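# Move an amber bottle onto the capper's riser

## Task

Pick up any one amber bottle from the bench and set it down standing upright on the pale riser on the capping machine's platform, directly below the capping head, while every other bottle stays on its feet.

## Robot and tools

Robot: two arms in a physics simulator. left_arm carries a left hand and sits on the +y side; right_arm carries a right hand. Calibrated bases in the scene frame: left_arm (-0.005, +0.268, 0) m, quat_wxyz (+1.000, 0, 0, -0.013); right_arm (+0.042, -0.243, 0) m, quat_wxyz (+1.000, 0, 0, -0.008). A camera stand is fixed to the floor behind the arms.

Frames: the scene frame has its origin at table-top height, halfway between the two nominal bases, +z up, +x out over the table. Hand poses, targets, velocities and offsets are each in that arm's own base frame. Fixed cameras and the table use the scene frame. Reported hand positions may be wrong by a few cm, worse at long reach.

execute_actions(actions, cameras). actions is a list of actions, run in order; each action is a table of up to 15 rows, one row per 1/30 s control step; if fewer rows are given the last one repeats to fill 15. Every row is a single flat list of 48 numbers in [-1, 1] covering both arms, even if one stays still: left dx, dy, dz, rx, ry, rz, then 16 left hand hinge numbers, left current_limit, left speed; then the same 24 for the right arm.
- dx..rz are an offset, not a pose: the hand point's target relative to that arm's Hand target at the start of the action, in that arm's base axes. Each row is measured from that start, not from the previous row; a new action begins from the updated Hand target, so sending the same offset again moves further. Scale: 1.0 = 0.6 m for dx, dy, dz and 180 degrees for rotation; rx, ry, rz form one rotation vector, turning about the Hand target position. A translation longer than 1.0 is shrunk along its direction.
- Hand numbers are absolute goal angles, each mapped linearly between its hinge's stops, so 0 is a real goal. To keep a hand unchanged, resend its hand_goal, hand_current_limit and hand_speed. Order: index_mcp, index_abd, index_pip, index_dip, middle_mcp, middle_abd, middle_pip, middle_dip, ring_mcp, ring_abd, ring_pip, ring_dip, thumb_cmc, thumb_axl, thumb_mcp, thumb_ipl. Brackets (deg at +1, deg at -1; straight value): finger _mcp (-18, +128; +0.75), _abd (-60, +60; +0.00), _pip (-29, +108; +0.58), _dip (-21, +117; +0.70); thumb_cmc (-20, +120; +0.71), thumb_axl (-27, +140; +0.68), thumb_mcp (-69, +109; +0.23), thumb_ipl (-77, +108; +0.17). Going toward -1 curls fingers toward the palm and swings the thumb in front of the palm.
- current_limit: -1..+1 maps to 0..550 mA per motor (floor 11 mA); low values also slow hinges and may leave fingers too weak to lift. speed: goal moves at (speed+1)/2 of 8.5 rad/s. Both start at +0.4 and -0.6 and persist until changed.
- cameras: list of names, ["all"], [] or null. Default: all images for an empty actions list, none otherwise. Unknown names invalidate the call. Cameras: cam_head_left, cam_head_right (a rigid stereo pair), cam_high, each 896x504; calibration (K, distortion, T_world_to_cam, pos_world) was supplied and may be off by a couple of degrees and millimetres. An empty actions list just returns state and images.

zoom_image(camera, region): enlarges part of the latest image of cam_head_left, cam_head_right or cam_high; region [x0, y0, x1, y1] in image pixels from top-left, at most 504 by 504.

finished_scene(scene): ends the current scene (number 1 or 2) and cannot be undone; the goal must hold with the robot hands off.

Results: end_effector_position (m) and end_effector_quat_wxyz per arm in base frame; Hand target, the commanded pose after clipping, from which next offsets count; joint velocities (may say within noise or be omitted); joint torques (include gravity, have offsets and noise, numbers 3 and 4 wrap at ±28 N m); hand_goal, hand_measured, hand_current_ma (positive pushes toward -1), hand_state per motor (moving, goal, blocked, overload), hand_current_limit, hand_speed; some intermediate end_effector_position step readings; MOTOR HOT or OVER-TEMPERATURE FAULT lines.

Hand geometry (right hand; left is mirrored, its +x toward the thumb): hand point +z runs along straight fingers to the tips, +x across the palm away from the thumb, +y out of the palm's back; the palm face is at y = -0.062. Straight finger tips end about 0.139 m beyond knuckles at z = -0.017; the index is 0.023 m toward the thumb, middle and ring 0.023 and 0.068 m the other way. A rigid mast at the wrist (x +0.05..+0.10, z -0.16..-0.11, up to y = +0.06) can strike objects. Tips are rubber-capped.

Controller behaviour: commanded orientation is clipped to within 40 degrees of the measured one each step; position wins if both cannot be met. Hands often stop short of the target and the right elbow sags under load; resend or add the missing distance, aim higher when carrying. Friction can leave a few cm of error without contact. Near the first joint's axis, small hand moves may swing the whole arm. To stop pushing on something, command the target back past the hand point. Joint ranges (rad): waist ±2.880, shoulder 0..3.142, elbow 0..3.019, wrist pitch -1.693..1.571, wrist yaw ±1.571, wrist roll ±2.094.

Gripping: a finger presses only when its goal lies past the surface; grip holds partly by gear friction. Motors drawing 495 mA or more for a net 5 s shut down for 10 s. Arm stops drop hand commands but keep old ones active.

Avoid: dropping or releasing moving parts, hard hits on fixed or heavy things, knocking bottles over, anything leaving the table, hands touching or gripping each other, long stretched or straining holds that overheat motors. Objects may occasionally be nudged by outside pushes. The scene keeps running while you think.

Each tool is called after ">>>" as name(argument=value, ...) on one line, values as JSON.

## Session

>>> execute_actions(actions=[])

>>> zoom_image(camera="cam_head_right", region=[250, 60, 500, 300])

>>> zoom_image(camera="cam_head_left", region=[220, 60, 480, 300])

>>> zoom_image(camera="cam_high", region=[300, 80, 620, 330])

Scene clock: 0.00 s.
left_arm: end_effector_position=(+0.3565, +0.3060, +0.1555) hand_goal=(+0.754, +0.000, +0.576, +0.696, +0.754, +0.000, +0.576, +0.696, +0.754, +0.000, +0.576, +0.696, +0.714, +0.678, +0.226, +0.168) hand_measured=(+0.754, +0.000, +0.576, +0.696, +0.754, +0.000, +0.576, +0.696, +0.754, +0.000, +0.576, +0.696, +0.714, +0.678, +0.226, +0.168) hand_current_ma=(+0, +0, +0, +0, +0, +0, +0, +0, +0, +0, +0, +0, +0, +0, +0, +0) hand_state=(goal, goal, goal, goal, goal, goal, goal, goal, goal, goal, goal, goal, goal, goal, goal, goal) hand_current_limit=0.40 hand_speed=-0.60 end_effector_quat_wxyz=(+0.028, +0.896, +0.442, +0.015) | right_arm: end_effector_position=(+0.0375, +0.2618, +0.1739) hand_goal=(+0.754, +0.000, +0.576, +0.696, +0.754, +0.000, +0.576, +0.696, +0.754, +0.000, +0.576, +0.696, +0.714, +0.678, +0.226, +0.168) hand_measured=(+0.754, +0.000, +0.576, +0.696, +0.754, +0.000, +0.576, +0.696, +0.754, +0.000, +0.576, +0.696, +0.714, +0.678, +0.226, +0.168) hand_current_ma=(+0, +0, +0, +0, +0, +0, +0, +0, +0, +0, +0, +0, +0, +0, +0, +0) hand_state=(goal, goal, goal, goal, goal, goal, goal, goal, goal, goal, goal, goal, goal, goal, goal, goal) hand_current_limit=0.40 hand_speed=-0.60 end_effector_quat_wxyz=(-0.354, +0.155, +0.883, +0.268)
Joint positions: left_arm=[0.915 1.525 1.22 -1.265 0.063 1.569] | right_arm=[0.894 0.522 0.414 -1.276 -0.905 -0.238]
Joint velocities: within noise
Joint torques (N m): no reading
Heat: left arm: hottest elbow 52 °C; right arm: hottest elbow 49 °C.
Hand target: left_arm +0.3615, +0.3125, +0.1648; +0.023, +0.896, +0.442, +0.026 | right_arm +0.0408, +0.2659, +0.1869; -0.348, +0.149, +0.883, +0.278

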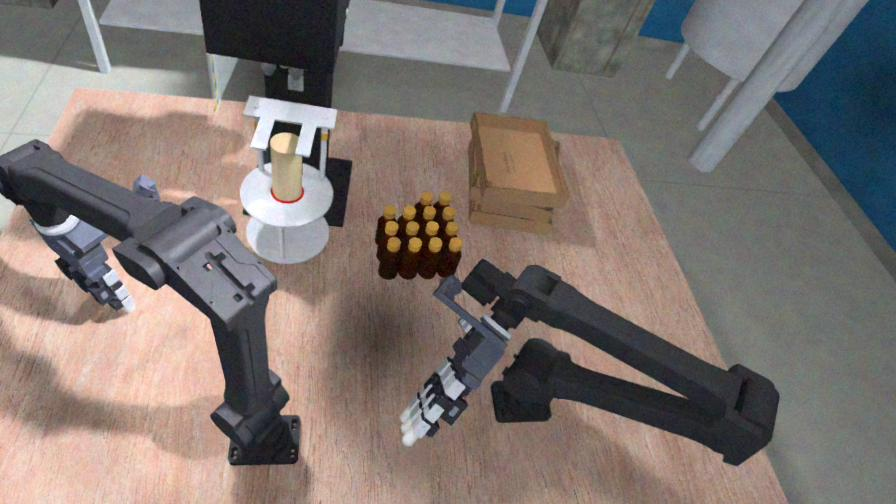

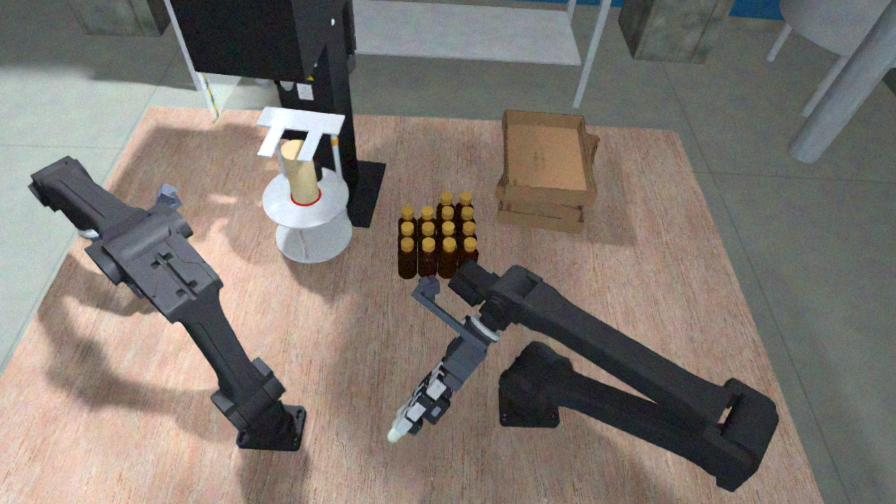

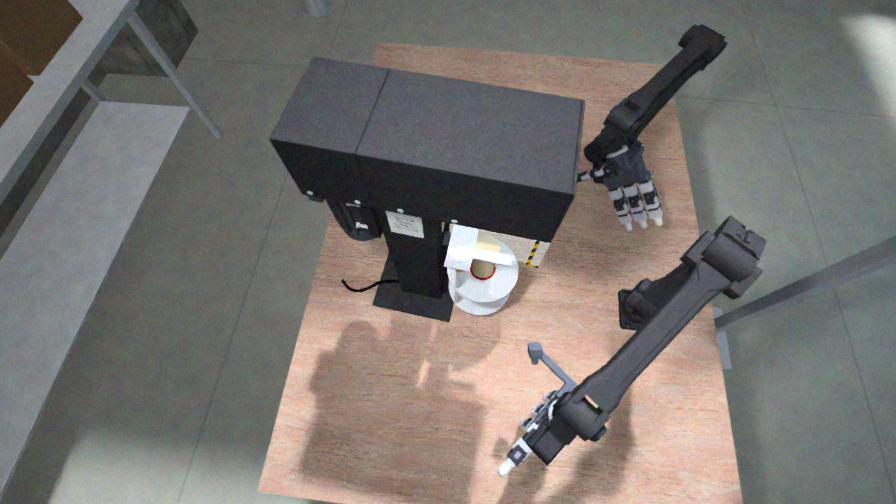

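Scaled by 2.016 from the camera's 896x504 image, which has a finer 1280x720 frame.

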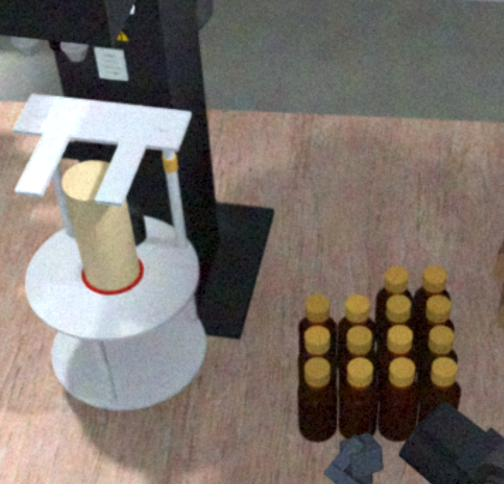

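Scaled by 1.938 from the camera's 896x504 image, which has a finer 1280x720 frame.

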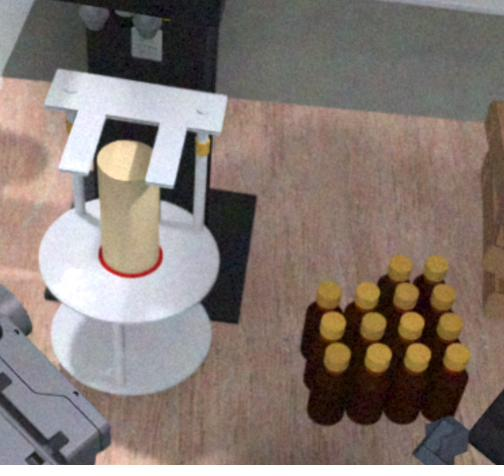

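Scaled by 1.575 from the camera's 896x504 image, which has a finer 1280x720 frame.

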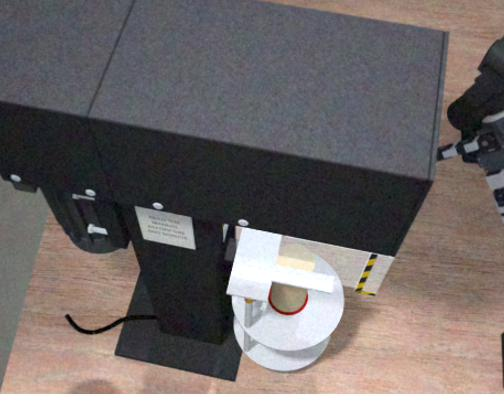

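>>> zoom_image(camera="cam_head_right", region=[250, 100, 350, 210])

>>> zoom_image(camera="cam_head_left", region=[235, 90, 345, 210])

>>> zoom_image(camera="cam_head_right", region=[390, 185, 490, 285])

>>> zoom_image(camera="cam_head_left", region=[370, 185, 470, 285])

Scaled by 4.582 from the camera's 896x504 image, which has a finer 1280x720 frame.

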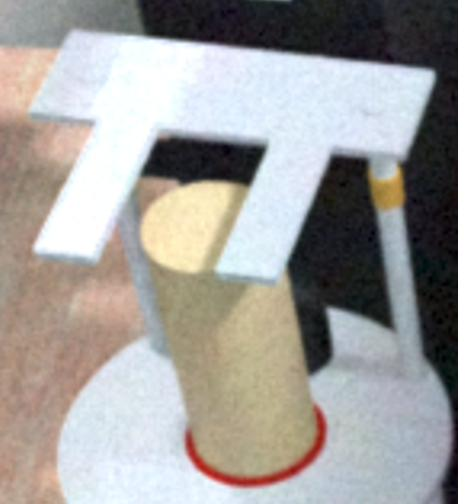

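Scaled by 4.200 from the camera's 896x504 image, which has a finer 1280x720 frame.

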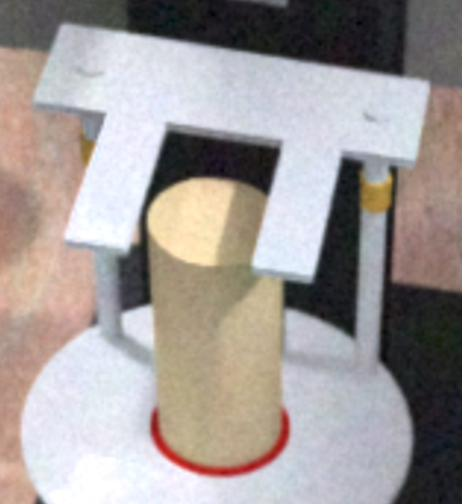

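Scaled by 5.040 from the camera's 896x504 image, which has a finer 1280x720 frame.

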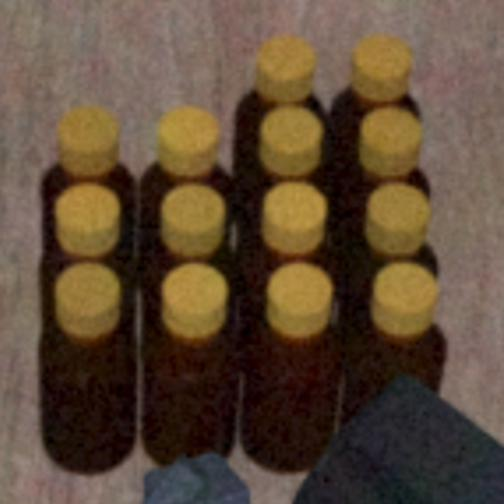

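Scaled by 5.040 from the camera's 896x504 image, which has a finer 1280x720 frame.

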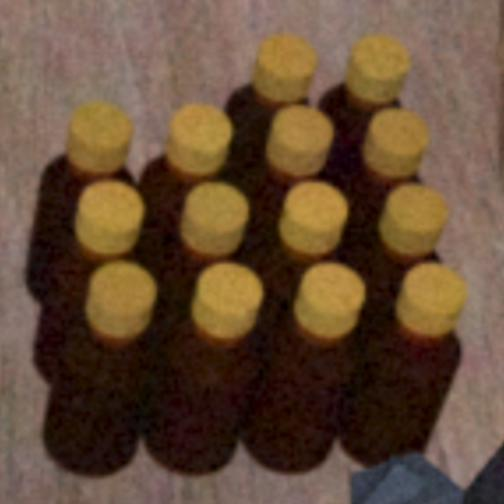

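>>> execute_actions(actions=[[[-0.0525,-0.0125,0.12,-0.0525,-0.0647,0, 0.69,0,0.576,0.696, -0.62,0,-0.64,0.261, 0.69,0,0.576,0.696, 0.714,0.678,0.226,0.168, 0.4,-0.6, 0,0,0,0,0,0, 0.754,0,0.576,0.696,0.754,0,0.576,0.696,0.754,0,0.576,0.696,0.714,0.678,0.226,0.168,0.4,-0.6]],[[-0.083,-0.042,0.12,-0.0525,-0.0647,0, 0.69,0,0.576,0.696, -0.62,0,-0.64,0.261, 0.69,0,0.576,0.696, 0.714,0.678,0.226,0.168, 0.4,-0.6, 0,0,0,0,0,0, 0.754,0,0.576,0.696,0.754,0,0.576,0.696,0.754,0,0.576,0.696,0.714,0.678,0.226,0.168,0.4,-0.6]],[[-0.067,-0.09,0.1,-0.0525,-0.0647,0, 0.69,0,0.576,0.696, -0.62,0,-0.64,0.261, 0.69,0,0.576,0.696, 0.714,0.678,0.226,0.168, 0.4,-0.6, 0,0,0,0,0,0, 0.754,0,0.576,0.696,0.754,0,0.576,0.696,0.754,0,0.576,0.696,0.714,0.678,0.226,0.168,0.4,-0.6]]], cameras=["cam_head_right"])

Scene clock: 212.47 s.
left_arm: end_effector_position=(+0.2439, +0.2257, +0.3721) hand_goal=(+0.690, +0.000, +0.576, +0.696, -0.620, +0.000, -0.640, +0.262, +0.690, +0.000, +0.576, +0.696, +0.714, +0.678, +0.226, +0.168) hand_measured=(+0.694, +0.000, +0.578, +0.696, -0.612, +0.002, -0.640, +0.264, +0.696, +0.000, +0.578, +0.696, +0.720, +0.678, +0.222, +0.168) hand_current_ma=(+17, +3, +7, +1, +33, +3, +3, +8, +22, +3, +7, +0, +22, -3, -19, -2) hand_state=(goal, goal, goal, goal, goal, goal, goal, goal, goal, goal, goal, goal, goal, goal, goal, goal) hand_current_limit=0.40 hand_speed=-0.60 end_effector_quat_wxyz=(+0.302, +0.800, +0.441, +0.273) | right_arm: end_effector_position=(+0.0375, +0.2618, +0.1739) hand_goal=(+0.754, +0.000, +0.576, +0.696, +0.754, +0.000, +0.576, +0.696, +0.754, +0.000, +0.576, +0.696, +0.714, +0.678, +0.226, +0.168) hand_measured=(+0.754, +0.000, +0.576, +0.696, +0.754, +0.000, +0.576, +0.696, +0.754, +0.000, +0.576, +0.696, +0.714, +0.678, +0.226, +0.168) hand_current_ma=(+0, +0, +0, +0, +0, +0, +0, +0, +0, +0, +0, +0, +0, +0, +0, +0) hand_state=(goal, goal, goal, goal, goal, goal, goal, goal, goal, goal, goal, goal, goal, goal, goal, goal) hand_current_limit=0.40 hand_speed=-0.60 end_effector_quat_wxyz=(-0.354, +0.155, +0.883, +0.268)
Joint positions: left_arm=[1.347 1.122 1.109 -1.677 0.832 1.962] | right_arm=[0.894 0.522 0.414 -1.276 -0.905 -0.238]
Joint torques (N m): left_arm=[0.38 -5.07 6.79 -0.49 0.91 0.22] | right_arm=[-0.73 1.61 12.7 0.42 -0.89 -0.08]
Heat: left arm: hottest elbow 60 °C; right arm: hottest elbow 58 °C.
Hand target: left_arm +0.2400, +0.2258, +0.3687; +0.368, +0.815, +0.408, +0.183 | right_arm +0.0408, +0.2659, +0.1869; -0.348, +0.149, +0.883, +0.278
Off the commanded pose: left_arm 0.005 m, 13 deg | right_arm 0.014 m, 2 deg.
joint sent to its limit (left arm) — joint 4 (wrist pitch), lower limit. The joint targets are off in orientation, not in position.
Step readings (end_effector_position of left_arm | right_arm):
0: (+0.3565, +0.3060, +0.1555) | (+0.0375, +0.2618, +0.1739)
1: (+0.3607, +0.2991, +0.1639) | (+0.0375, +0.2618, +0.1739)
2: (+0.3651, +0.2902, +0.1785) | (+0.0375, +0.2618, +0.1739)
4: (+0.3531, +0.2863, +0.1981) | (+0.0375, +0.2618, +0.1739)
8: (+0.3256, +0.2967, +0.2160) | (+0.0375, +0.2618, +0.1739)
15: (+0.3219, +0.2980, +0.2202) | (+0.0375, +0.2618, +0.1739)
16: (+0.3249, +0.2925, +0.2312) | (+0.0375, +0.2618, +0.1739)
17: (+0.3268, +0.2848, +0.2491) | (+0.0375, +0.2618, +0.1739)
19: (+0.3113, +0.2774, +0.2717) | (+0.0375, +0.2618, +0.1739)
23: (+0.2811, +0.2760, +0.2917) | (+0.0375, +0.2618, +0.1739)
30: (+0.2761, +0.2732, +0.2945) | (+0.0375, +0.2618, +0.1739)
31: (+0.2797, +0.2705, +0.3056) | (+0.0375, +0.2618, +0.1739)
32: (+0.2814, +0.2650, +0.3213) | (+0.0375, +0.2618, +0.1739)
34: (+0.2692, +0.2480, +0.3393) | (+0.0375, +0.2618, +0.1739)
38: (+0.2478, +0.2260, +0.3715) | (+0.0375, +0.2618, +0.1739)
45: (+0.2432, +0.2229, +0.3772) | (+0.0375, +0.2618, +0.1739)
Images, in order (width x height): cam_head_right 896x504.

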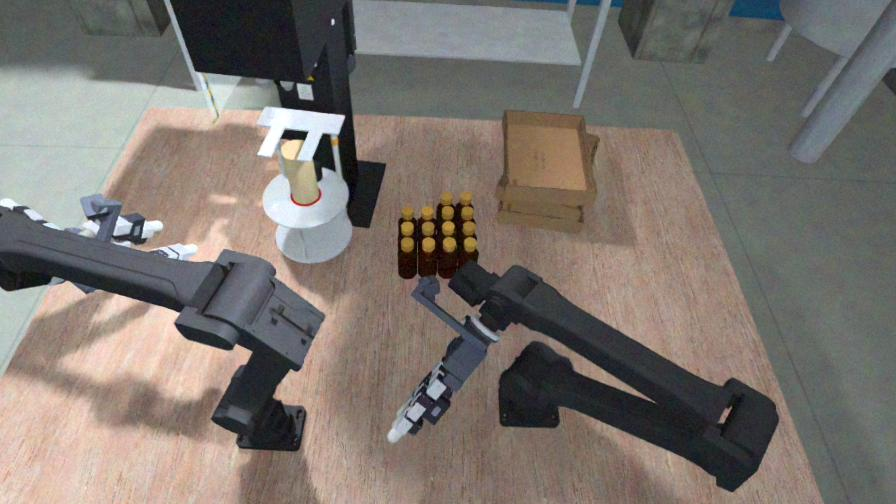

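>>> execute_actions(actions=[[[-0.06,-0.12,0.02,-0.045,-0.056,0, 0.69,0,0.576,0.696, -0.62,0,-0.64,0.261, 0.69,0,0.576,0.696, 0.714,0.678,0.226,0.168, 0.4,-0.6, 0,0,0,0,0,0, 0.754,0,0.576,0.696,0.754,0,0.576,0.696,0.754,0,0.576,0.696,0.714,0.678,0.226,0.168,0.4,-0.6]],[[0,-0.12,0.02,-0.045,-0.056,0, 0.69,0,0.576,0.696, -0.62,0,-0.64,0.261, 0.69,0,0.576,0.696, 0.714,0.678,0.226,0.168, 0.4,-0.6, 0,0,0,0,0,0, 0.754,0,0.576,0.696,0.754,0,0.576,0.696,0.754,0,0.576,0.696,0.714,0.678,0.226,0.168,0.4,-0.6]]], cameras=["all"])

Scene clock: 225.40 s.
left_arm: end_effector_position=(+0.2053, +0.0812, +0.3960) hand_goal=(+0.690, +0.000, +0.576, +0.696, -0.620, +0.000, -0.640, +0.262, +0.690, +0.000, +0.576, +0.696, +0.714, +0.678, +0.226, +0.168) hand_measured=(+0.700, +0.000, +0.580, +0.696, -0.620, +0.002, -0.640, +0.264, +0.702, +0.000, +0.578, +0.696, +0.722, +0.678, +0.224, +0.168) hand_current_ma=(+40, +1, +11, +1, +2, +3, -1, +8, +51, +1, +11, +1, +35, -3, -9, -2) hand_state=(goal, goal, goal, goal, goal, goal, goal, goal, goal, goal, goal, goal, goal, goal, goal, goal) hand_current_limit=0.40 hand_speed=-0.60 end_effector_quat_wxyz=(+0.509, +0.604, +0.420, +0.446) | right_arm: end_effector_position=(+0.0375, +0.2618, +0.1739) hand_goal=(+0.754, +0.000, +0.576, +0.696, +0.754, +0.000, +0.576, +0.696, +0.754, +0.000, +0.576, +0.696, +0.714, +0.678, +0.226, +0.168) hand_measured=(+0.754, +0.000, +0.576, +0.696, +0.754, +0.000, +0.576, +0.696, +0.754, +0.000, +0.576, +0.696, +0.714, +0.678, +0.226, +0.168) hand_current_ma=(+0, +0, +0, +0, +0, +0, +0, +0, +0, +0, +0, +0, +0, +0, +0, +0) hand_state=(goal, goal, goal, goal, goal, goal, goal, goal, goal, goal, goal, goal, goal, goal, goal, goal) hand_current_limit=0.40 hand_speed=-0.60 end_effector_quat_wxyz=(-0.354, +0.155, +0.883, +0.268)
Joint positions: left_arm=[1.336 0.573 0.584 -1.679 1.488 1.779] | right_arm=[0.894 0.522 0.414 -1.276 -0.905 -0.238]
Joint torques (N m): left_arm=[-0.97 1.08 6.94 -0.1 1.17 -0.07] | right_arm=[-0.73 1.61 12.72 0.4 -0.89 -0.08]
Heat: left arm: hottest elbow 59 °C; right arm: hottest elbow 58 °C.
Hand target: left_arm +0.2040, +0.0817, +0.3927; +0.544, +0.711, +0.359, +0.264 | right_arm +0.0408, +0.2659, +0.1869; -0.348, +0.149, +0.883, +0.278
Off the commanded pose: left_arm 0.003 m, 26 deg | right_arm 0.014 m, 2 deg.
joint sent to its limit (left arm) — joint 4 (wrist pitch), lower limit. The joint targets are off in orientation, not in position.
Step readings (end_effector_position of left_arm | right_arm):
0: (+0.2438, +0.2257, +0.3721) | (+0.0375, +0.2618, +0.1739)
1: (+0.2445, +0.2217, +0.3757) | (+0.0375, +0.2618, +0.1739)
2: (+0.2426, +0.2148, +0.3839) | (+0.0375, +0.2618, +0.1739)
4: (+0.2316, +0.1850, +0.3748) | (+0.0375, +0.2618, +0.1739)
8: (+0.2154, +0.1504, +0.3790) | (+0.0375, +0.2618, +0.1739)
15: (+0.2083, +0.1504, +0.3868) | (+0.0375, +0.2618, +0.1739)
16: (+0.2084, +0.1488, +0.3917) | (+0.0375, +0.2618, +0.1739)
17: (+0.2071, +0.1424, +0.3993) | (+0.0375, +0.2618, +0.1739)
19: (+0.2056, +0.1138, +0.3969) | (+0.0375, +0.2618, +0.1739)
23: (+0.2026, +0.0746, +0.3986) | (+0.0375, +0.2618, +0.1739)
30: (+0.2048, +0.0791, +0.3963) | (+0.0375, +0.2618, +0.1739)

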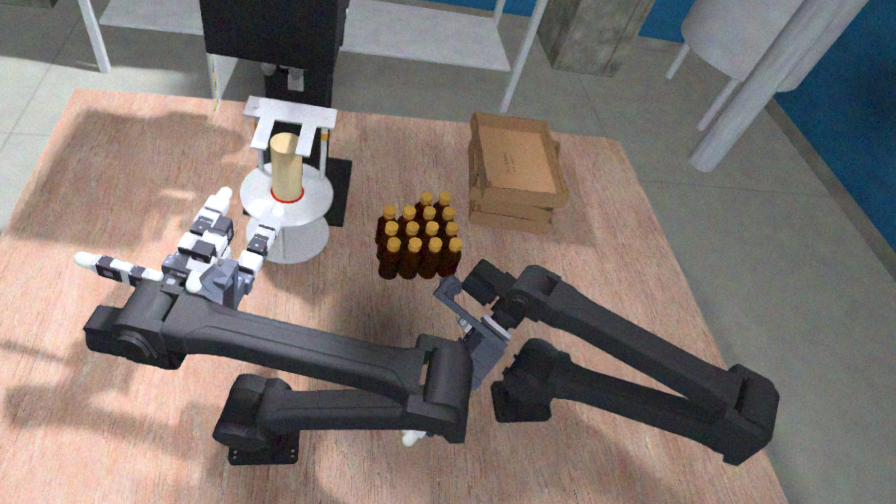

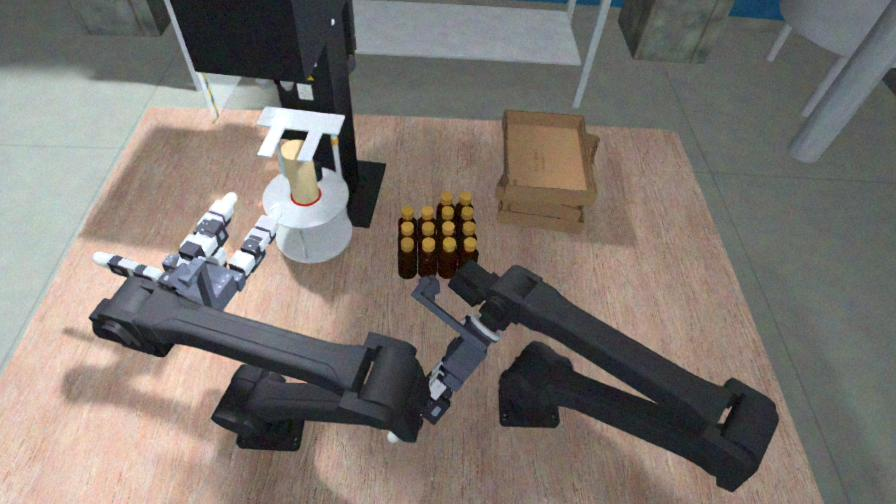

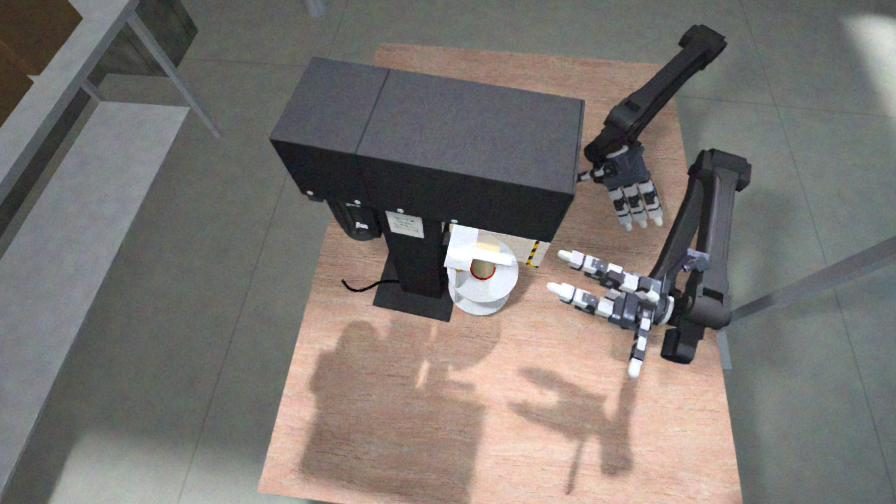

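>>> execute_actions(actions=[[[0.065,-0.07,0.0,0,0,0, 0.69,0,0.576,0.696, -0.62,0,-0.64,0.261, 0.69,0,0.576,0.696, 0.714,0.678,0.226,0.168, 0.4,-0.6, 0,0,0,0,0,0, 0.754,0,0.576,0.696,0.754,0,0.576,0.696,0.754,0,0.576,0.696,0.714,0.678,0.226,0.168,0.4,-0.6]],[[0.065,-0.07,0.0,0,0,0, 0.69,0,0.576,0.696, -0.62,0,-0.64,0.261, 0.69,0,0.576,0.696, 0.714,0.678,0.226,0.168, 0.4,-0.6, 0,0,0,0,0,0, 0.754,0,0.576,0.696,0.754,0,0.576,0.696,0.754,0,0.576,0.696,0.714,0.678,0.226,0.168,0.4,-0.6]]], cameras=["all"])

Scene clock: 249.60 s.
left_arm: end_effector_position=(+0.2777, +0.0004, +0.3841) hand_goal=(+0.690, +0.000, +0.576, +0.696, -0.620, +0.000, -0.640, +0.262, +0.690, +0.000, +0.576, +0.696, +0.714, +0.678, +0.226, +0.168) hand_measured=(+0.698, +0.000, +0.578, +0.696, -0.622, +0.002, -0.640, +0.264, +0.700, +0.000, +0.578, +0.696, +0.724, +0.678, +0.226, +0.168) hand_current_ma=(+39, +2, +9, +1, -7, +3, -1, +8, +47, +3, +9, +1, +43, -3, -1, -2) hand_state=(goal, goal, goal, goal, goal, goal, goal, goal, goal, goal, goal, goal, goal, goal, goal, goal) hand_current_limit=0.40 hand_speed=-0.60 end_effector_quat_wxyz=(+0.545, +0.719, +0.356, +0.243) | right_arm: end_effector_position=(+0.0375, +0.2618, +0.1739) hand_goal=(+0.754, +0.000, +0.576, +0.696, +0.754, +0.000, +0.576, +0.696, +0.754, +0.000, +0.576, +0.696, +0.714, +0.678, +0.226, +0.168) hand_measured=(+0.754, +0.000, +0.576, +0.696, +0.754, +0.000, +0.576, +0.696, +0.754, +0.000, +0.576, +0.696, +0.714, +0.678, +0.226, +0.168) hand_current_ma=(+0, +0, +0, +0, +0, +0, +0, +0, +0, +0, +0, +0, +0, +0, +0, +0) hand_state=(goal, goal, goal, goal, goal, goal, goal, goal, goal, goal, goal, goal, goal, goal, goal, goal) hand_current_limit=0.40 hand_speed=-0.60 end_effector_quat_wxyz=(-0.354, +0.155, +0.883, +0.268)
Joint positions: left_arm=[0.73 0.57 0.642 -1.185 1.245 1.051] | right_arm=[0.894 0.522 0.414 -1.276 -0.905 -0.238]
Joint torques (N m): left_arm=[-1.49 0.21 9.63 2.02 0.9 -0.07] | right_arm=[-0.73 1.67 12.72 0.42 -0.89 -0.09]
Heat: left arm: hottest elbow 57 °C; right arm: hottest elbow 58 °C.
Hand target: left_arm +0.2821, -0.0023, +0.3927; +0.544, +0.711, +0.359, +0.264 | right_arm +0.0408, +0.2659, +0.1869; -0.348, +0.149, +0.883, +0.278
Off the commanded pose: left_arm 0.010 m, 3 deg | right_arm 0.014 m, 2 deg.
Step readings (end_effector_position of left_arm | right_arm):
0: (+0.2053, +0.0812, +0.3960) | (+0.0375, +0.2618, +0.1739)
1: (+0.2079, +0.0787, +0.3918) | (+0.0375, +0.2618, +0.1739)
2: (+0.2129, +0.0709, +0.3849) | (+0.0375, +0.2618, +0.1739)
4: (+0.2222, +0.0489, +0.3754) | (+0.0375, +0.2618, +0.1739)
8: (+0.2346, +0.0303, +0.3688) | (+0.0375, +0.2618, +0.1739)
15: (+0.2412, +0.0382, +0.3707) | (+0.0375, +0.2618, +0.1739)
16: (+0.2428, +0.0367, +0.3692) | (+0.0375, +0.2618, +0.1739)
17: (+0.2457, +0.0299, +0.3671) | (+0.0375, +0.2618, +0.1739)
19: (+0.2521, +0.0105, +0.3673) | (+0.0375, +0.2618, +0.1739)
23: (+0.2636, -0.0093, +0.3688) | (+0.0375, +0.2618, +0.1739)
30: (+0.2744, -0.0031, +0.3791) | (+0.0375, +0.2618, +0.1739)

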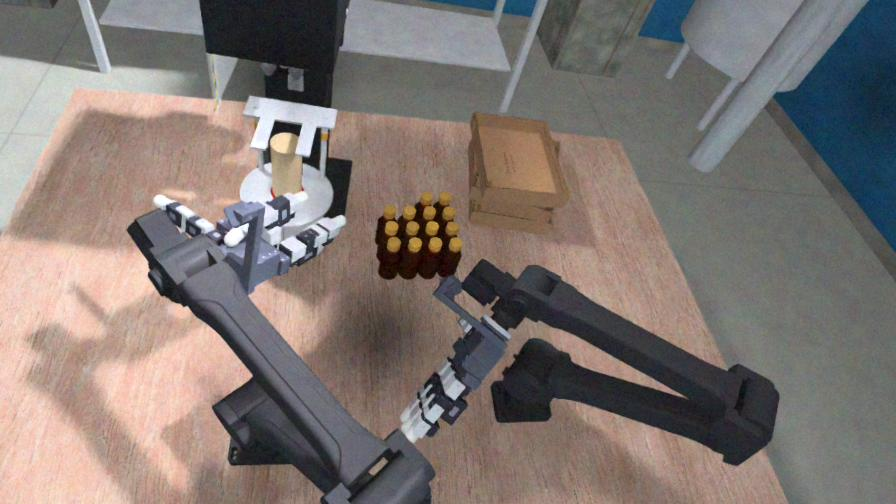

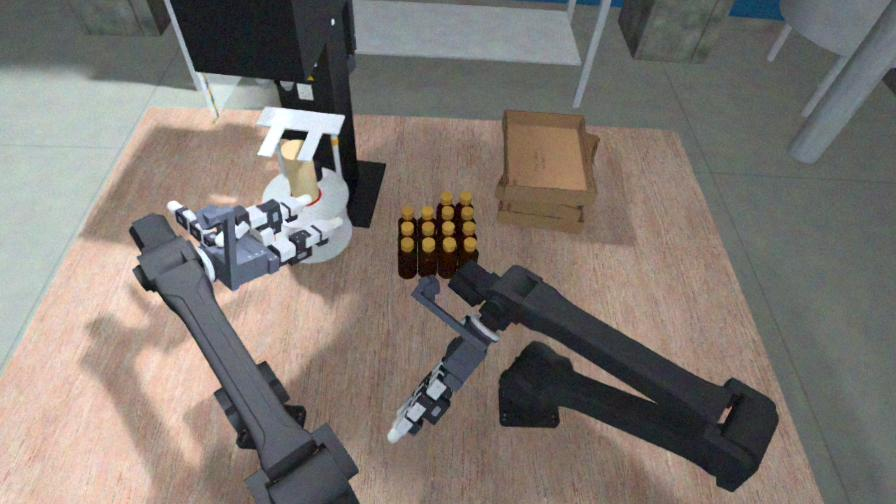

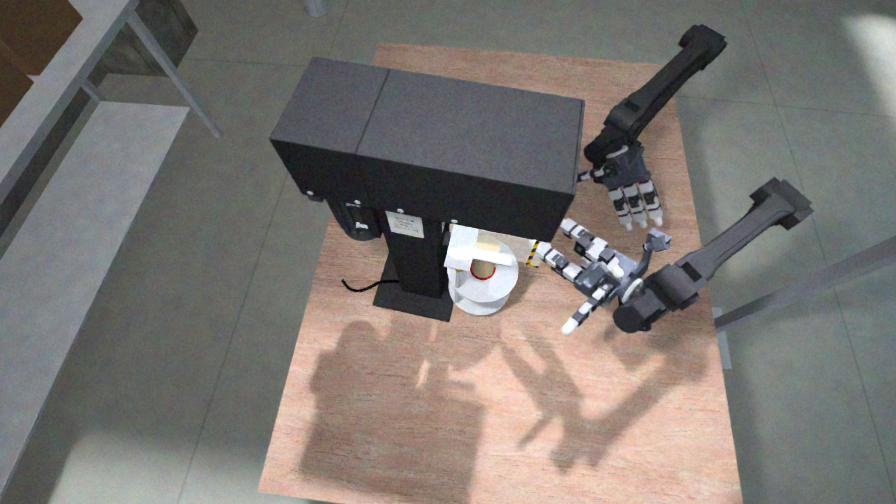

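>>> execute_actions(actions=[[[0.042,-0.117,-0.017,0,0,-0.01, 0.69,0,0.576,0.696, -0.62,0,-0.64,0.261, 0.69,0,0.576,0.696, 0.714,0.678,0.226,0.168, 0.4,-0.6, 0,0,0,0,0,0, 0.754,0,0.576,0.696,0.754,0,0.576,0.696,0.754,0,0.576,0.696,0.714,0.678,0.226,0.168,0.4,-0.6]],[[0.033,-0.083,-0.017,0,0,-0.007, 0.69,-0.05,0.576,0.696, -0.62,0,-0.64,0.261, 0.69,0.05,0.576,0.696, 0.714,0.678,0.226,0.168, 0.4,-0.6, 0,0,0,0,0,0, 0.754,0,0.576,0.696,0.754,0,0.576,0.696,0.754,0,0.576,0.696,0.714,0.678,0.226,0.168,0.4,-0.6]],[[0.033,-0.07,-0.03,0,0,0, 0.69,-0.1,0.576,0.696, -0.62,0,-0.64,0.261, 0.69,0.1,0.576,0.696, 0.714,0.678,0.226,0.168, 0.4,-0.6, 0,0,0,0,0,0, 0.754,0,0.576,0.696,0.754,0,0.576,0.696,0.754,0,0.576,0.696,0.714,0.678,0.226,0.168,0.4,-0.6]]], cameras=["cam_head_left","cam_head_right"])

>>> zoom_image(camera="cam_head_right", region=[300, 160, 500, 300])

>>> zoom_image(camera="cam_head_left", region=[280, 160, 480, 300])

Scene clock: 265.33 s.
left_arm: end_effector_position=(+0.3469, -0.1675, +0.3501) hand_goal=(+0.690, -0.100, +0.576, +0.696, -0.620, +0.000, -0.640, +0.262, +0.690, +0.100, +0.576, +0.696, +0.714, +0.678, +0.226, +0.168) hand_measured=(+0.700, -0.098, +0.578, +0.696, -0.622, +0.000, -0.640, +0.264, +0.702, +0.098, +0.578, +0.696, +0.726, +0.678, +0.226, +0.168) hand_current_ma=(+45, +7, +7, +1, -6, +3, -2, +8, +50, -7, +7, +1, +48, -3, -2, -2) hand_state=(goal, goal, goal, goal, goal, goal, goal, goal, goal, goal, goal, goal, goal, goal, goal, goal) hand_current_limit=0.40 hand_speed=-0.60 end_effector_quat_wxyz=(+0.543, +0.729, +0.337, +0.244) | right_arm: end_effector_position=(+0.0375, +0.2618, +0.1739) hand_goal=(+0.754, +0.000, +0.576, +0.696, +0.754, +0.000, +0.576, +0.696, +0.754, +0.000, +0.576, +0.696, +0.714, +0.678, +0.226, +0.168) hand_measured=(+0.754, +0.000, +0.576, +0.696, +0.754, +0.000, +0.576, +0.696, +0.754, +0.000, +0.576, +0.696, +0.714, +0.678, +0.226, +0.168) hand_current_ma=(+0, +0, +0, +0, +0, +0, +0, +0, +0, +0, +0, +0, +0, +0, +0, +0) hand_state=(goal, goal, goal, goal, goal, goal, goal, goal, goal, goal, goal, goal, goal, goal, goal, goal) hand_current_limit=0.40 hand_speed=-0.60 end_effector_quat_wxyz=(-0.354, +0.155, +0.883, +0.268)
Joint positions: left_arm=[-0.309 0.605 0.451 -0.165 0.388 0.113] | right_arm=[0.894 0.522 0.414 -1.276 -0.905 -0.238]
Joint torques (N m): left_arm=[-0.03 -1.85 8.65 3.92 0.05 -0.07] | right_arm=[-0.73 1.55 12.71 0.43 -0.89 -0.09]
Heat: left arm: hottest elbow 59 °C; right arm: hottest elbow 58 °C.
Hand target: left_arm +0.3468, -0.1642, +0.3543; +0.551, +0.720, +0.340, +0.249 | right_arm +0.0408, +0.2659, +0.1869; -0.348, +0.149, +0.883, +0.278
Off the commanded pose: left_arm 0.005 m, 2 deg | right_arm 0.014 m, 2 deg.
Step readings (end_effector_position of left_arm | right_arm):
0: (+0.2778, +0.0004, +0.3841) | (+0.0375, +0.2618, +0.1739)
1: (+0.2802, -0.0013, +0.3813) | (+0.0375, +0.2618, +0.1739)
2: (+0.2845, -0.0091, +0.3773) | (+0.0375, +0.2618, +0.1739)
4: (+0.2878, -0.0404, +0.3781) | (+0.0375, +0.2618, +0.1739)
8: (+0.2934, -0.0799, +0.3863) | (+0.0375, +0.2618, +0.1739)
15: (+0.3033, -0.0733, +0.3819) | (+0.0375, +0.2618, +0.1739)
16: (+0.3076, -0.0716, +0.3798) | (+0.0375, +0.2618, +0.1739)
17: (+0.3135, -0.0741, +0.3784) | (+0.0375, +0.2618, +0.1739)
19: (+0.3165, -0.0989, +0.3766) | (+0.0375, +0.2618, +0.1739)
23: (+0.3175, -0.1312, +0.3738) | (+0.0375, +0.2618, +0.1739)
30: (+0.3239, -0.1255, +0.3741) | (+0.0375, +0.2618, +0.1739)
31: (+0.3288, -0.1229, +0.3723) | (+0.0375, +0.2618, +0.1739)
32: (+0.3342, -0.1228, +0.3735) | (+0.0375, +0.2618, +0.1739)
34: (+0.3389, -0.1423, +0.3682) | (+0.0375, +0.2618, +0.1739)
38: (+0.3432, -0.1697, +0.3518) | (+0.0375, +0.2618, +0.1739)
45: (+0.3466, -0.1679, +0.3499) | (+0.0375, +0.2618, +0.1739)
Images, in order (width x height): cam_head_left 896x504, cam_head_right 896x504.

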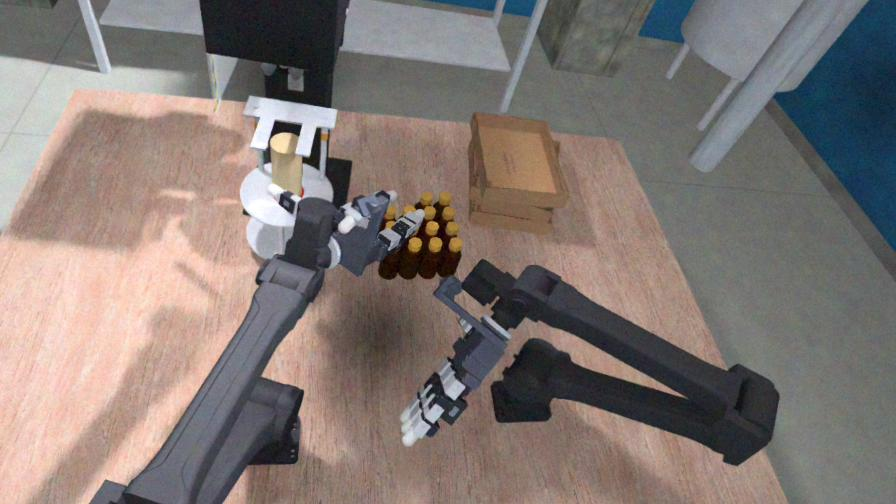

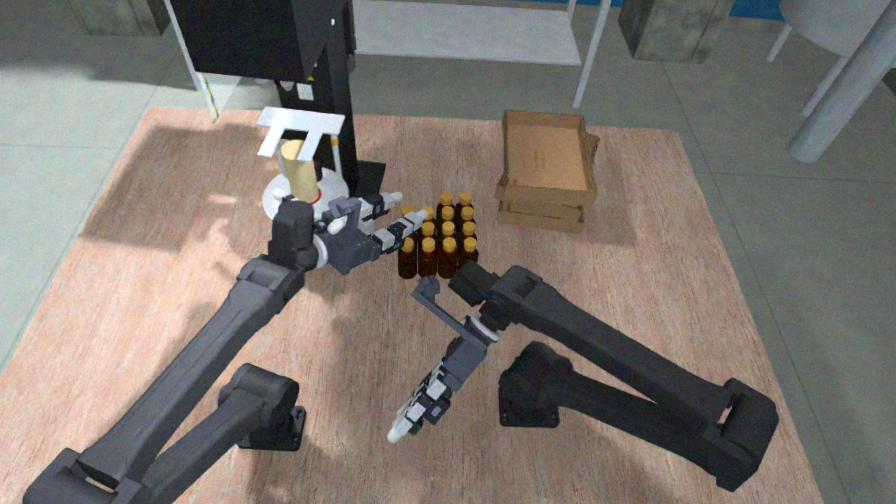

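Scaled by 2.520 from the camera's 896x504 image, which has a finer 1280x720 frame.

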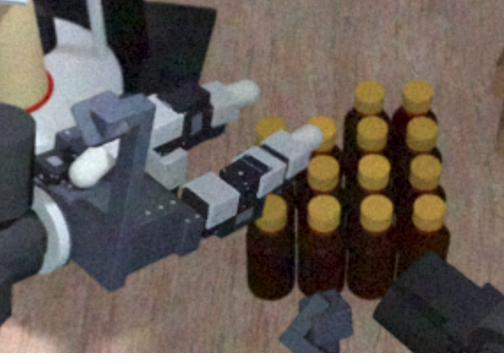

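Scaled by 2.520 from the camera's 896x504 image, which has a finer 1280x720 frame.

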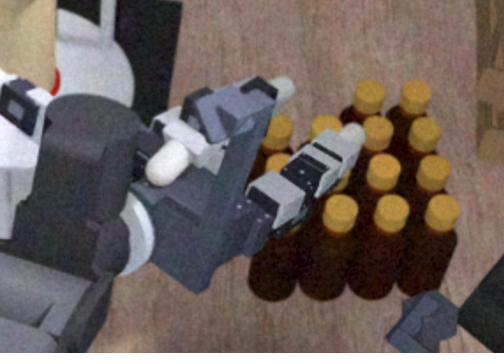

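>>> execute_actions(actions=[[[0.0,0.004,-0.07,0,0,0, 0.69,-0.1,0.576,0.696, -0.62,0,-0.64,0.261, 0.69,0.1,0.576,0.696, 0.714,0.678,0.226,0.168, 0.4,-0.6, 0,0,0,0,0,0, 0.754,0,0.576,0.696,0.754,0,0.576,0.696,0.754,0,0.576,0.696,0.714,0.678,0.226,0.168,0.4,-0.6]],[[0.0,0.0,-0.06,0,0,0, 0.69,-0.1,0.576,0.696, -0.62,0,-0.64,0.261, 0.69,0.1,0.576,0.696, 0.714,0.678,0.226,0.168, 0.4,-0.6, 0,0,0,0,0,0, 0.754,0,0.576,0.696,0.754,0,0.576,0.696,0.754,0,0.576,0.696,0.714,0.678,0.226,0.168,0.4,-0.6]]], cameras=["cam_head_left","cam_head_right"])

>>> zoom_image(camera="cam_head_right", region=[340, 180, 480, 290])

>>> zoom_image(camera="cam_head_left", region=[340, 180, 480, 290])

Scene clock: 298.30 s.
left_arm: end_effector_position=(+0.3448, -0.1678, +0.2715) hand_goal=(+0.690, -0.100, +0.576, +0.696, -0.620, +0.000, -0.640, +0.262, +0.690, +0.100, +0.576, +0.696, +0.714, +0.678, +0.226, +0.168) hand_measured=(+0.700, -0.098, +0.578, +0.696, -0.622, +0.000, -0.640, +0.264, +0.702, +0.098, +0.578, +0.696, +0.724, +0.678, +0.226, +0.168) hand_current_ma=(+43, +7, +8, +1, -5, +3, -2, +8, +53, -7, +8, +1, +45, -3, -2, -2) hand_state=(goal, goal, goal, goal, goal, goal, goal, goal, goal, goal, goal, goal, goal, goal, goal, goal) hand_current_limit=0.40 hand_speed=-0.60 end_effector_quat_wxyz=(+0.544, +0.729, +0.336, +0.242) | right_arm: end_effector_position=(+0.0375, +0.2618, +0.1739) hand_goal=(+0.754, +0.000, +0.576, +0.696, +0.754, +0.000, +0.576, +0.696, +0.754, +0.000, +0.576, +0.696, +0.714, +0.678, +0.226, +0.168) hand_measured=(+0.754, +0.000, +0.576, +0.696, +0.754, +0.000, +0.576, +0.696, +0.754, +0.000, +0.576, +0.696, +0.714, +0.678, +0.226, +0.168) hand_current_ma=(+0, +0, +0, +0, +0, +0, +0, +0, +0, +0, +0, +0, +0, +0, +0, +0) hand_state=(goal, goal, goal, goal, goal, goal, goal, goal, goal, goal, goal, goal, goal, goal, goal, goal) hand_current_limit=0.40 hand_speed=-0.60 end_effector_quat_wxyz=(-0.354, +0.155, +0.883, +0.268)
Joint positions: left_arm=[-0.309 0.717 0.266 0.131 0.393 0.112] | right_arm=[0.894 0.522 0.414 -1.276 -0.905 -0.238]
Joint torques (N m): left_arm=[0.85 -1.73 8.2 3.86 0.23 0] | right_arm=[-0.73 1.61 12.71 0.4 -0.9 -0.09]
Heat: left arm: hottest elbow 59 °C; right arm: hottest elbow 58 °C.
Hand target: left_arm +0.3468, -0.1618, +0.2765; +0.551, +0.720, +0.340, +0.249 | right_arm +0.0408, +0.2659, +0.1869; -0.348, +0.149, +0.883, +0.278
Off the commanded pose: left_arm 0.008 m, 2 deg | right_arm 0.014 m, 2 deg.
Step readings (end_effector_position of left_arm | right_arm):
0: (+0.3469, -0.1675, +0.3501) | (+0.0375, +0.2618, +0.1739)
1: (+0.3464, -0.1675, +0.3483) | (+0.0375, +0.2618, +0.1739)
2: (+0.3450, -0.1673, +0.3471) | (+0.0375, +0.2618, +0.1739)
4: (+0.3425, -0.1668, +0.3308) | (+0.0375, +0.2618, +0.1739)
8: (+0.3435, -0.1673, +0.3042) | (+0.0375, +0.2618, +0.1739)
15: (+0.3443, -0.1676, +0.3058) | (+0.0375, +0.2618, +0.1739)
16: (+0.3440, -0.1675, +0.3047) | (+0.0375, +0.2618, +0.1739)
17: (+0.3433, -0.1673, +0.3037) | (+0.0375, +0.2618, +0.1739)
19: (+0.3424, -0.1670, +0.2935) | (+0.0375, +0.2618, +0.1739)
23: (+0.3444, -0.1676, +0.2696) | (+0.0375, +0.2618, +0.1739)
30: (+0.3448, -0.1678, +0.2714) | (+0.0375, +0.2618, +0.1739)
Images, in order (width x height): cam_head_left 896x504, cam_head_right 896x504.

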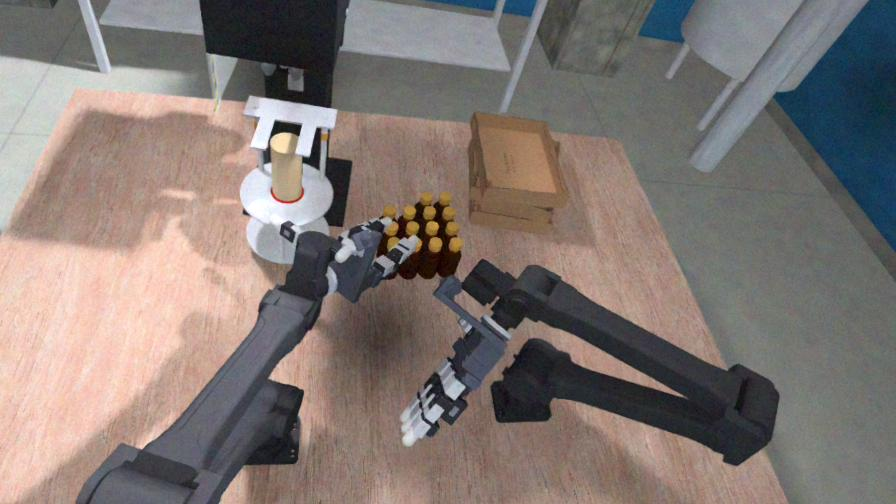

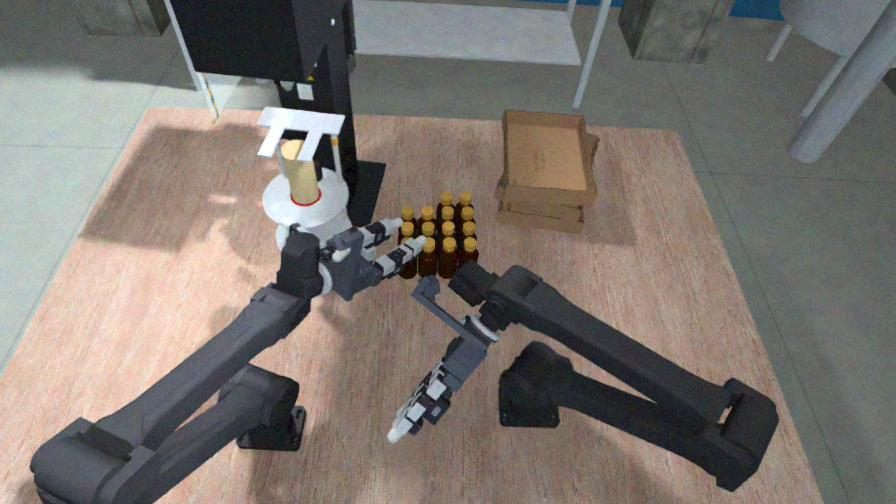

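Scaled by 3.600 from the camera's 896x504 image, which has a finer 1280x720 frame.

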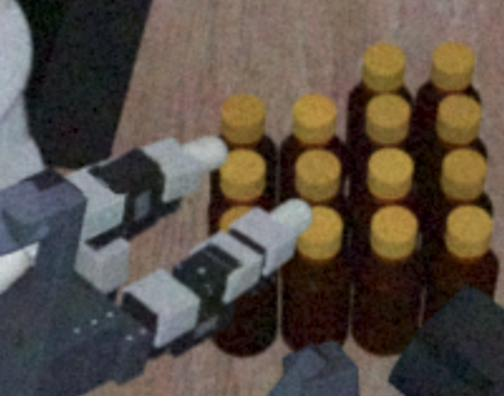

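Scaled by 3.600 from the camera's 896x504 image, which has a finer 1280x720 frame.

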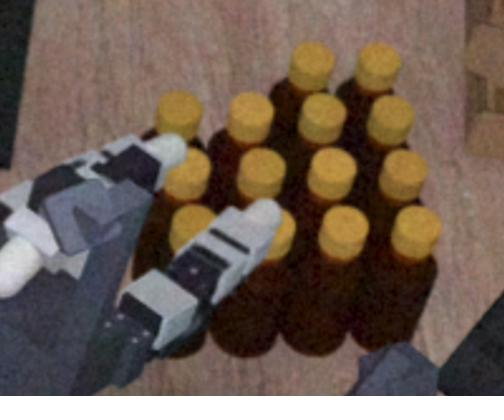

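>>> execute_actions(actions=[[[0.013,0.013,-0.033,0,0,0, 0.69,-0.1,0.576,0.696, -0.62,0,-0.64,0.261, 0.69,0.1,0.576,0.696, 0.714,0.678,0.226,0.168, 0.4,-0.6, 0,0,0,0,0,0, 0.754,0,0.576,0.696,0.754,0,0.576,0.696,0.754,0,0.576,0.696,0.714,0.678,0.226,0.168,0.4,-0.6]]], cameras=["cam_head_left","cam_head_right"])

>>> zoom_image(camera="cam_head_right", region=[370, 190, 470, 290])

>>> zoom_image(camera="cam_head_left", region=[360, 190, 460, 290])

Scene clock: 341.27 s.
left_arm: end_effector_position=(+0.3550, -0.1577, +0.2543) hand_goal=(+0.690, -0.100, +0.576, +0.696, -0.620, +0.000, -0.640, +0.262, +0.690, +0.100, +0.576, +0.696, +0.714, +0.678, +0.226, +0.168) hand_measured=(+0.700, -0.098, +0.578, +0.696, -0.622, +0.000, -0.640, +0.264, +0.702, +0.098, +0.578, +0.696, +0.724, +0.678, +0.226, +0.168) hand_current_ma=(+45, +4, +8, +1, -5, +3, -2, +8, +55, -5, +8, +1, +45, -3, -2, -2) hand_state=(goal, goal, goal, goal, goal, goal, goal, goal, goal, goal, goal, goal, goal, goal, goal, goal) hand_current_limit=0.40 hand_speed=-0.60 end_effector_quat_wxyz=(+0.548, +0.725, +0.342, +0.240) | right_arm: end_effector_position=(+0.0375, +0.2618, +0.1739) hand_goal=(+0.754, +0.000, +0.576, +0.696, +0.754, +0.000, +0.576, +0.696, +0.754, +0.000, +0.576, +0.696, +0.714, +0.678, +0.226, +0.168) hand_measured=(+0.754, +0.000, +0.576, +0.696, +0.754, +0.000, +0.576, +0.696, +0.754, +0.000, +0.576, +0.696, +0.714, +0.678, +0.226, +0.168) hand_current_ma=(+0, +0, +0, +0, +0, +0, +0, +0, +0, +0, +0, +0, +0, +0, +0, +0) hand_state=(goal, goal, goal, goal, goal, goal, goal, goal, goal, goal, goal, goal, goal, goal, goal, goal) hand_current_limit=0.40 hand_speed=-0.60 end_effector_quat_wxyz=(-0.354, +0.155, +0.883, +0.268)
Joint positions: left_arm=[-0.256 0.806 0.241 0.244 0.439 0.112] | right_arm=[0.894 0.522 0.414 -1.276 -0.905 -0.238]
Joint torques (N m): left_arm=[0.44 -2.14 7.39 3.88 0.24 0.16] | right_arm=[-0.73 1.61 12.72 0.43 -0.89 -0.09]
Heat: left arm: hottest elbow 58 °C; right arm: hottest elbow 58 °C.
Hand target: left_arm +0.3546, -0.1541, +0.2564; +0.551, +0.720, +0.340, +0.249 | right_arm +0.0408, +0.2659, +0.1869; -0.348, +0.149, +0.883, +0.278
Off the commanded pose: left_arm 0.004 m, 1 deg | right_arm 0.014 m, 2 deg.
Step readings (end_effector_position of left_arm | right_arm):
0: (+0.3448, -0.1678, +0.2715) | (+0.0375, +0.2618, +0.1739)
1: (+0.3443, -0.1682, +0.2712) | (+0.0375, +0.2618, +0.1739)
2: (+0.3442, -0.1682, +0.2712) | (+0.0375, +0.2618, +0.1739)
4: (+0.3491, -0.1634, +0.2667) | (+0.0375, +0.2618, +0.1739)
8: (+0.3553, -0.1575, +0.2534) | (+0.0375, +0.2618, +0.1739)
15: (+0.3550, -0.1577, +0.2542) | (+0.0375, +0.2618, +0.1739)
Images, in order (width x height): cam_head_left 896x504, cam_head_right 896x504.

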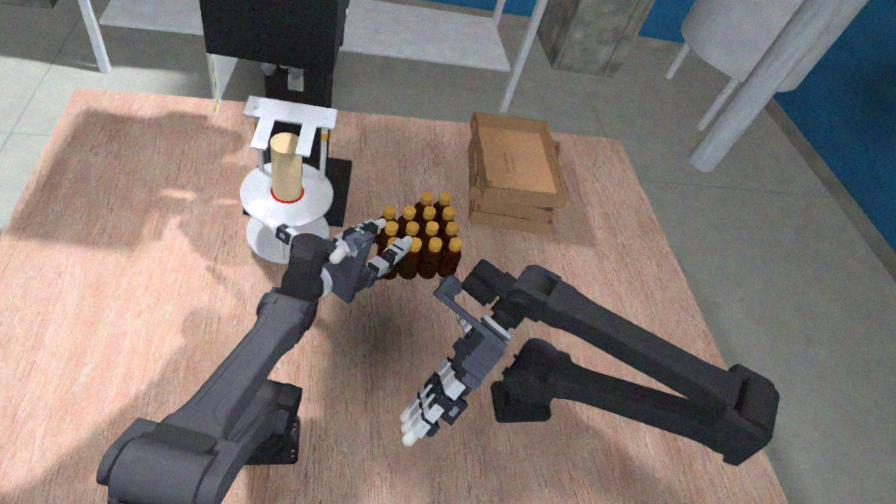

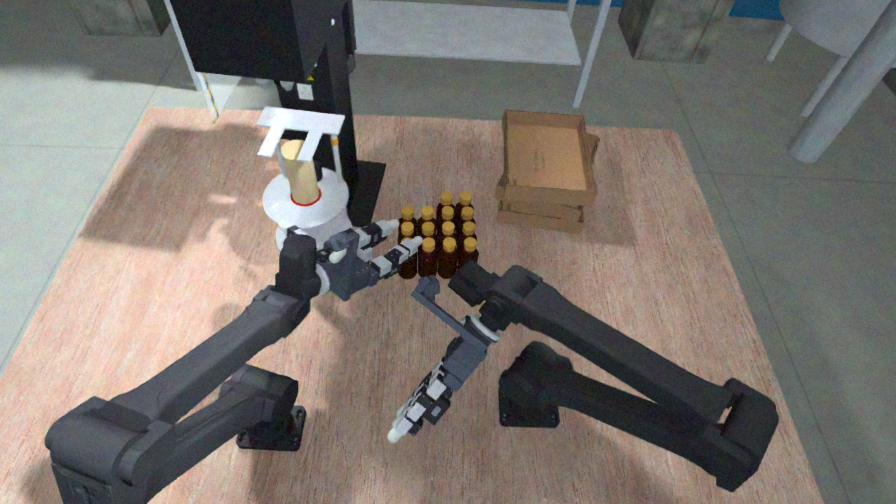

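Scaled by 5.040 from the camera's 896x504 image, which has a finer 1280x720 frame.

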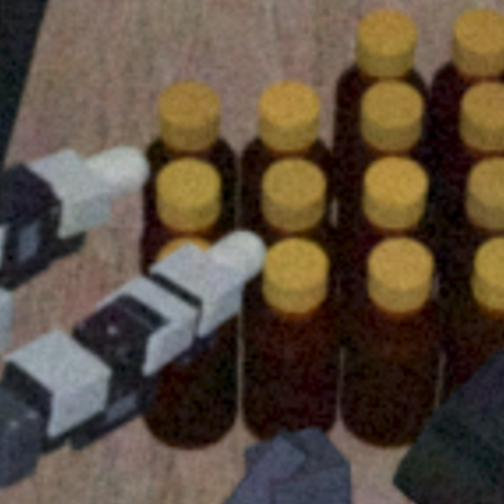

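Scaled by 5.040 from the camera's 896x504 image, which has a finer 1280x720 frame.

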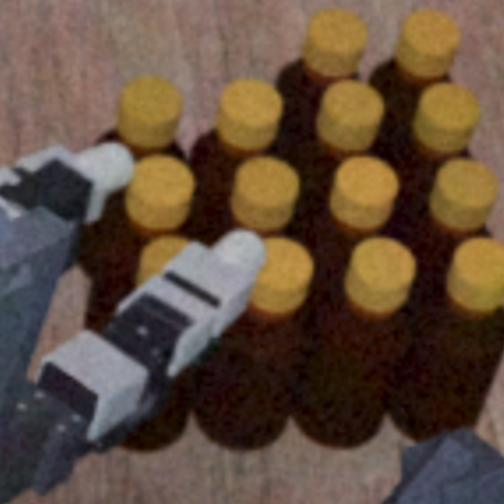

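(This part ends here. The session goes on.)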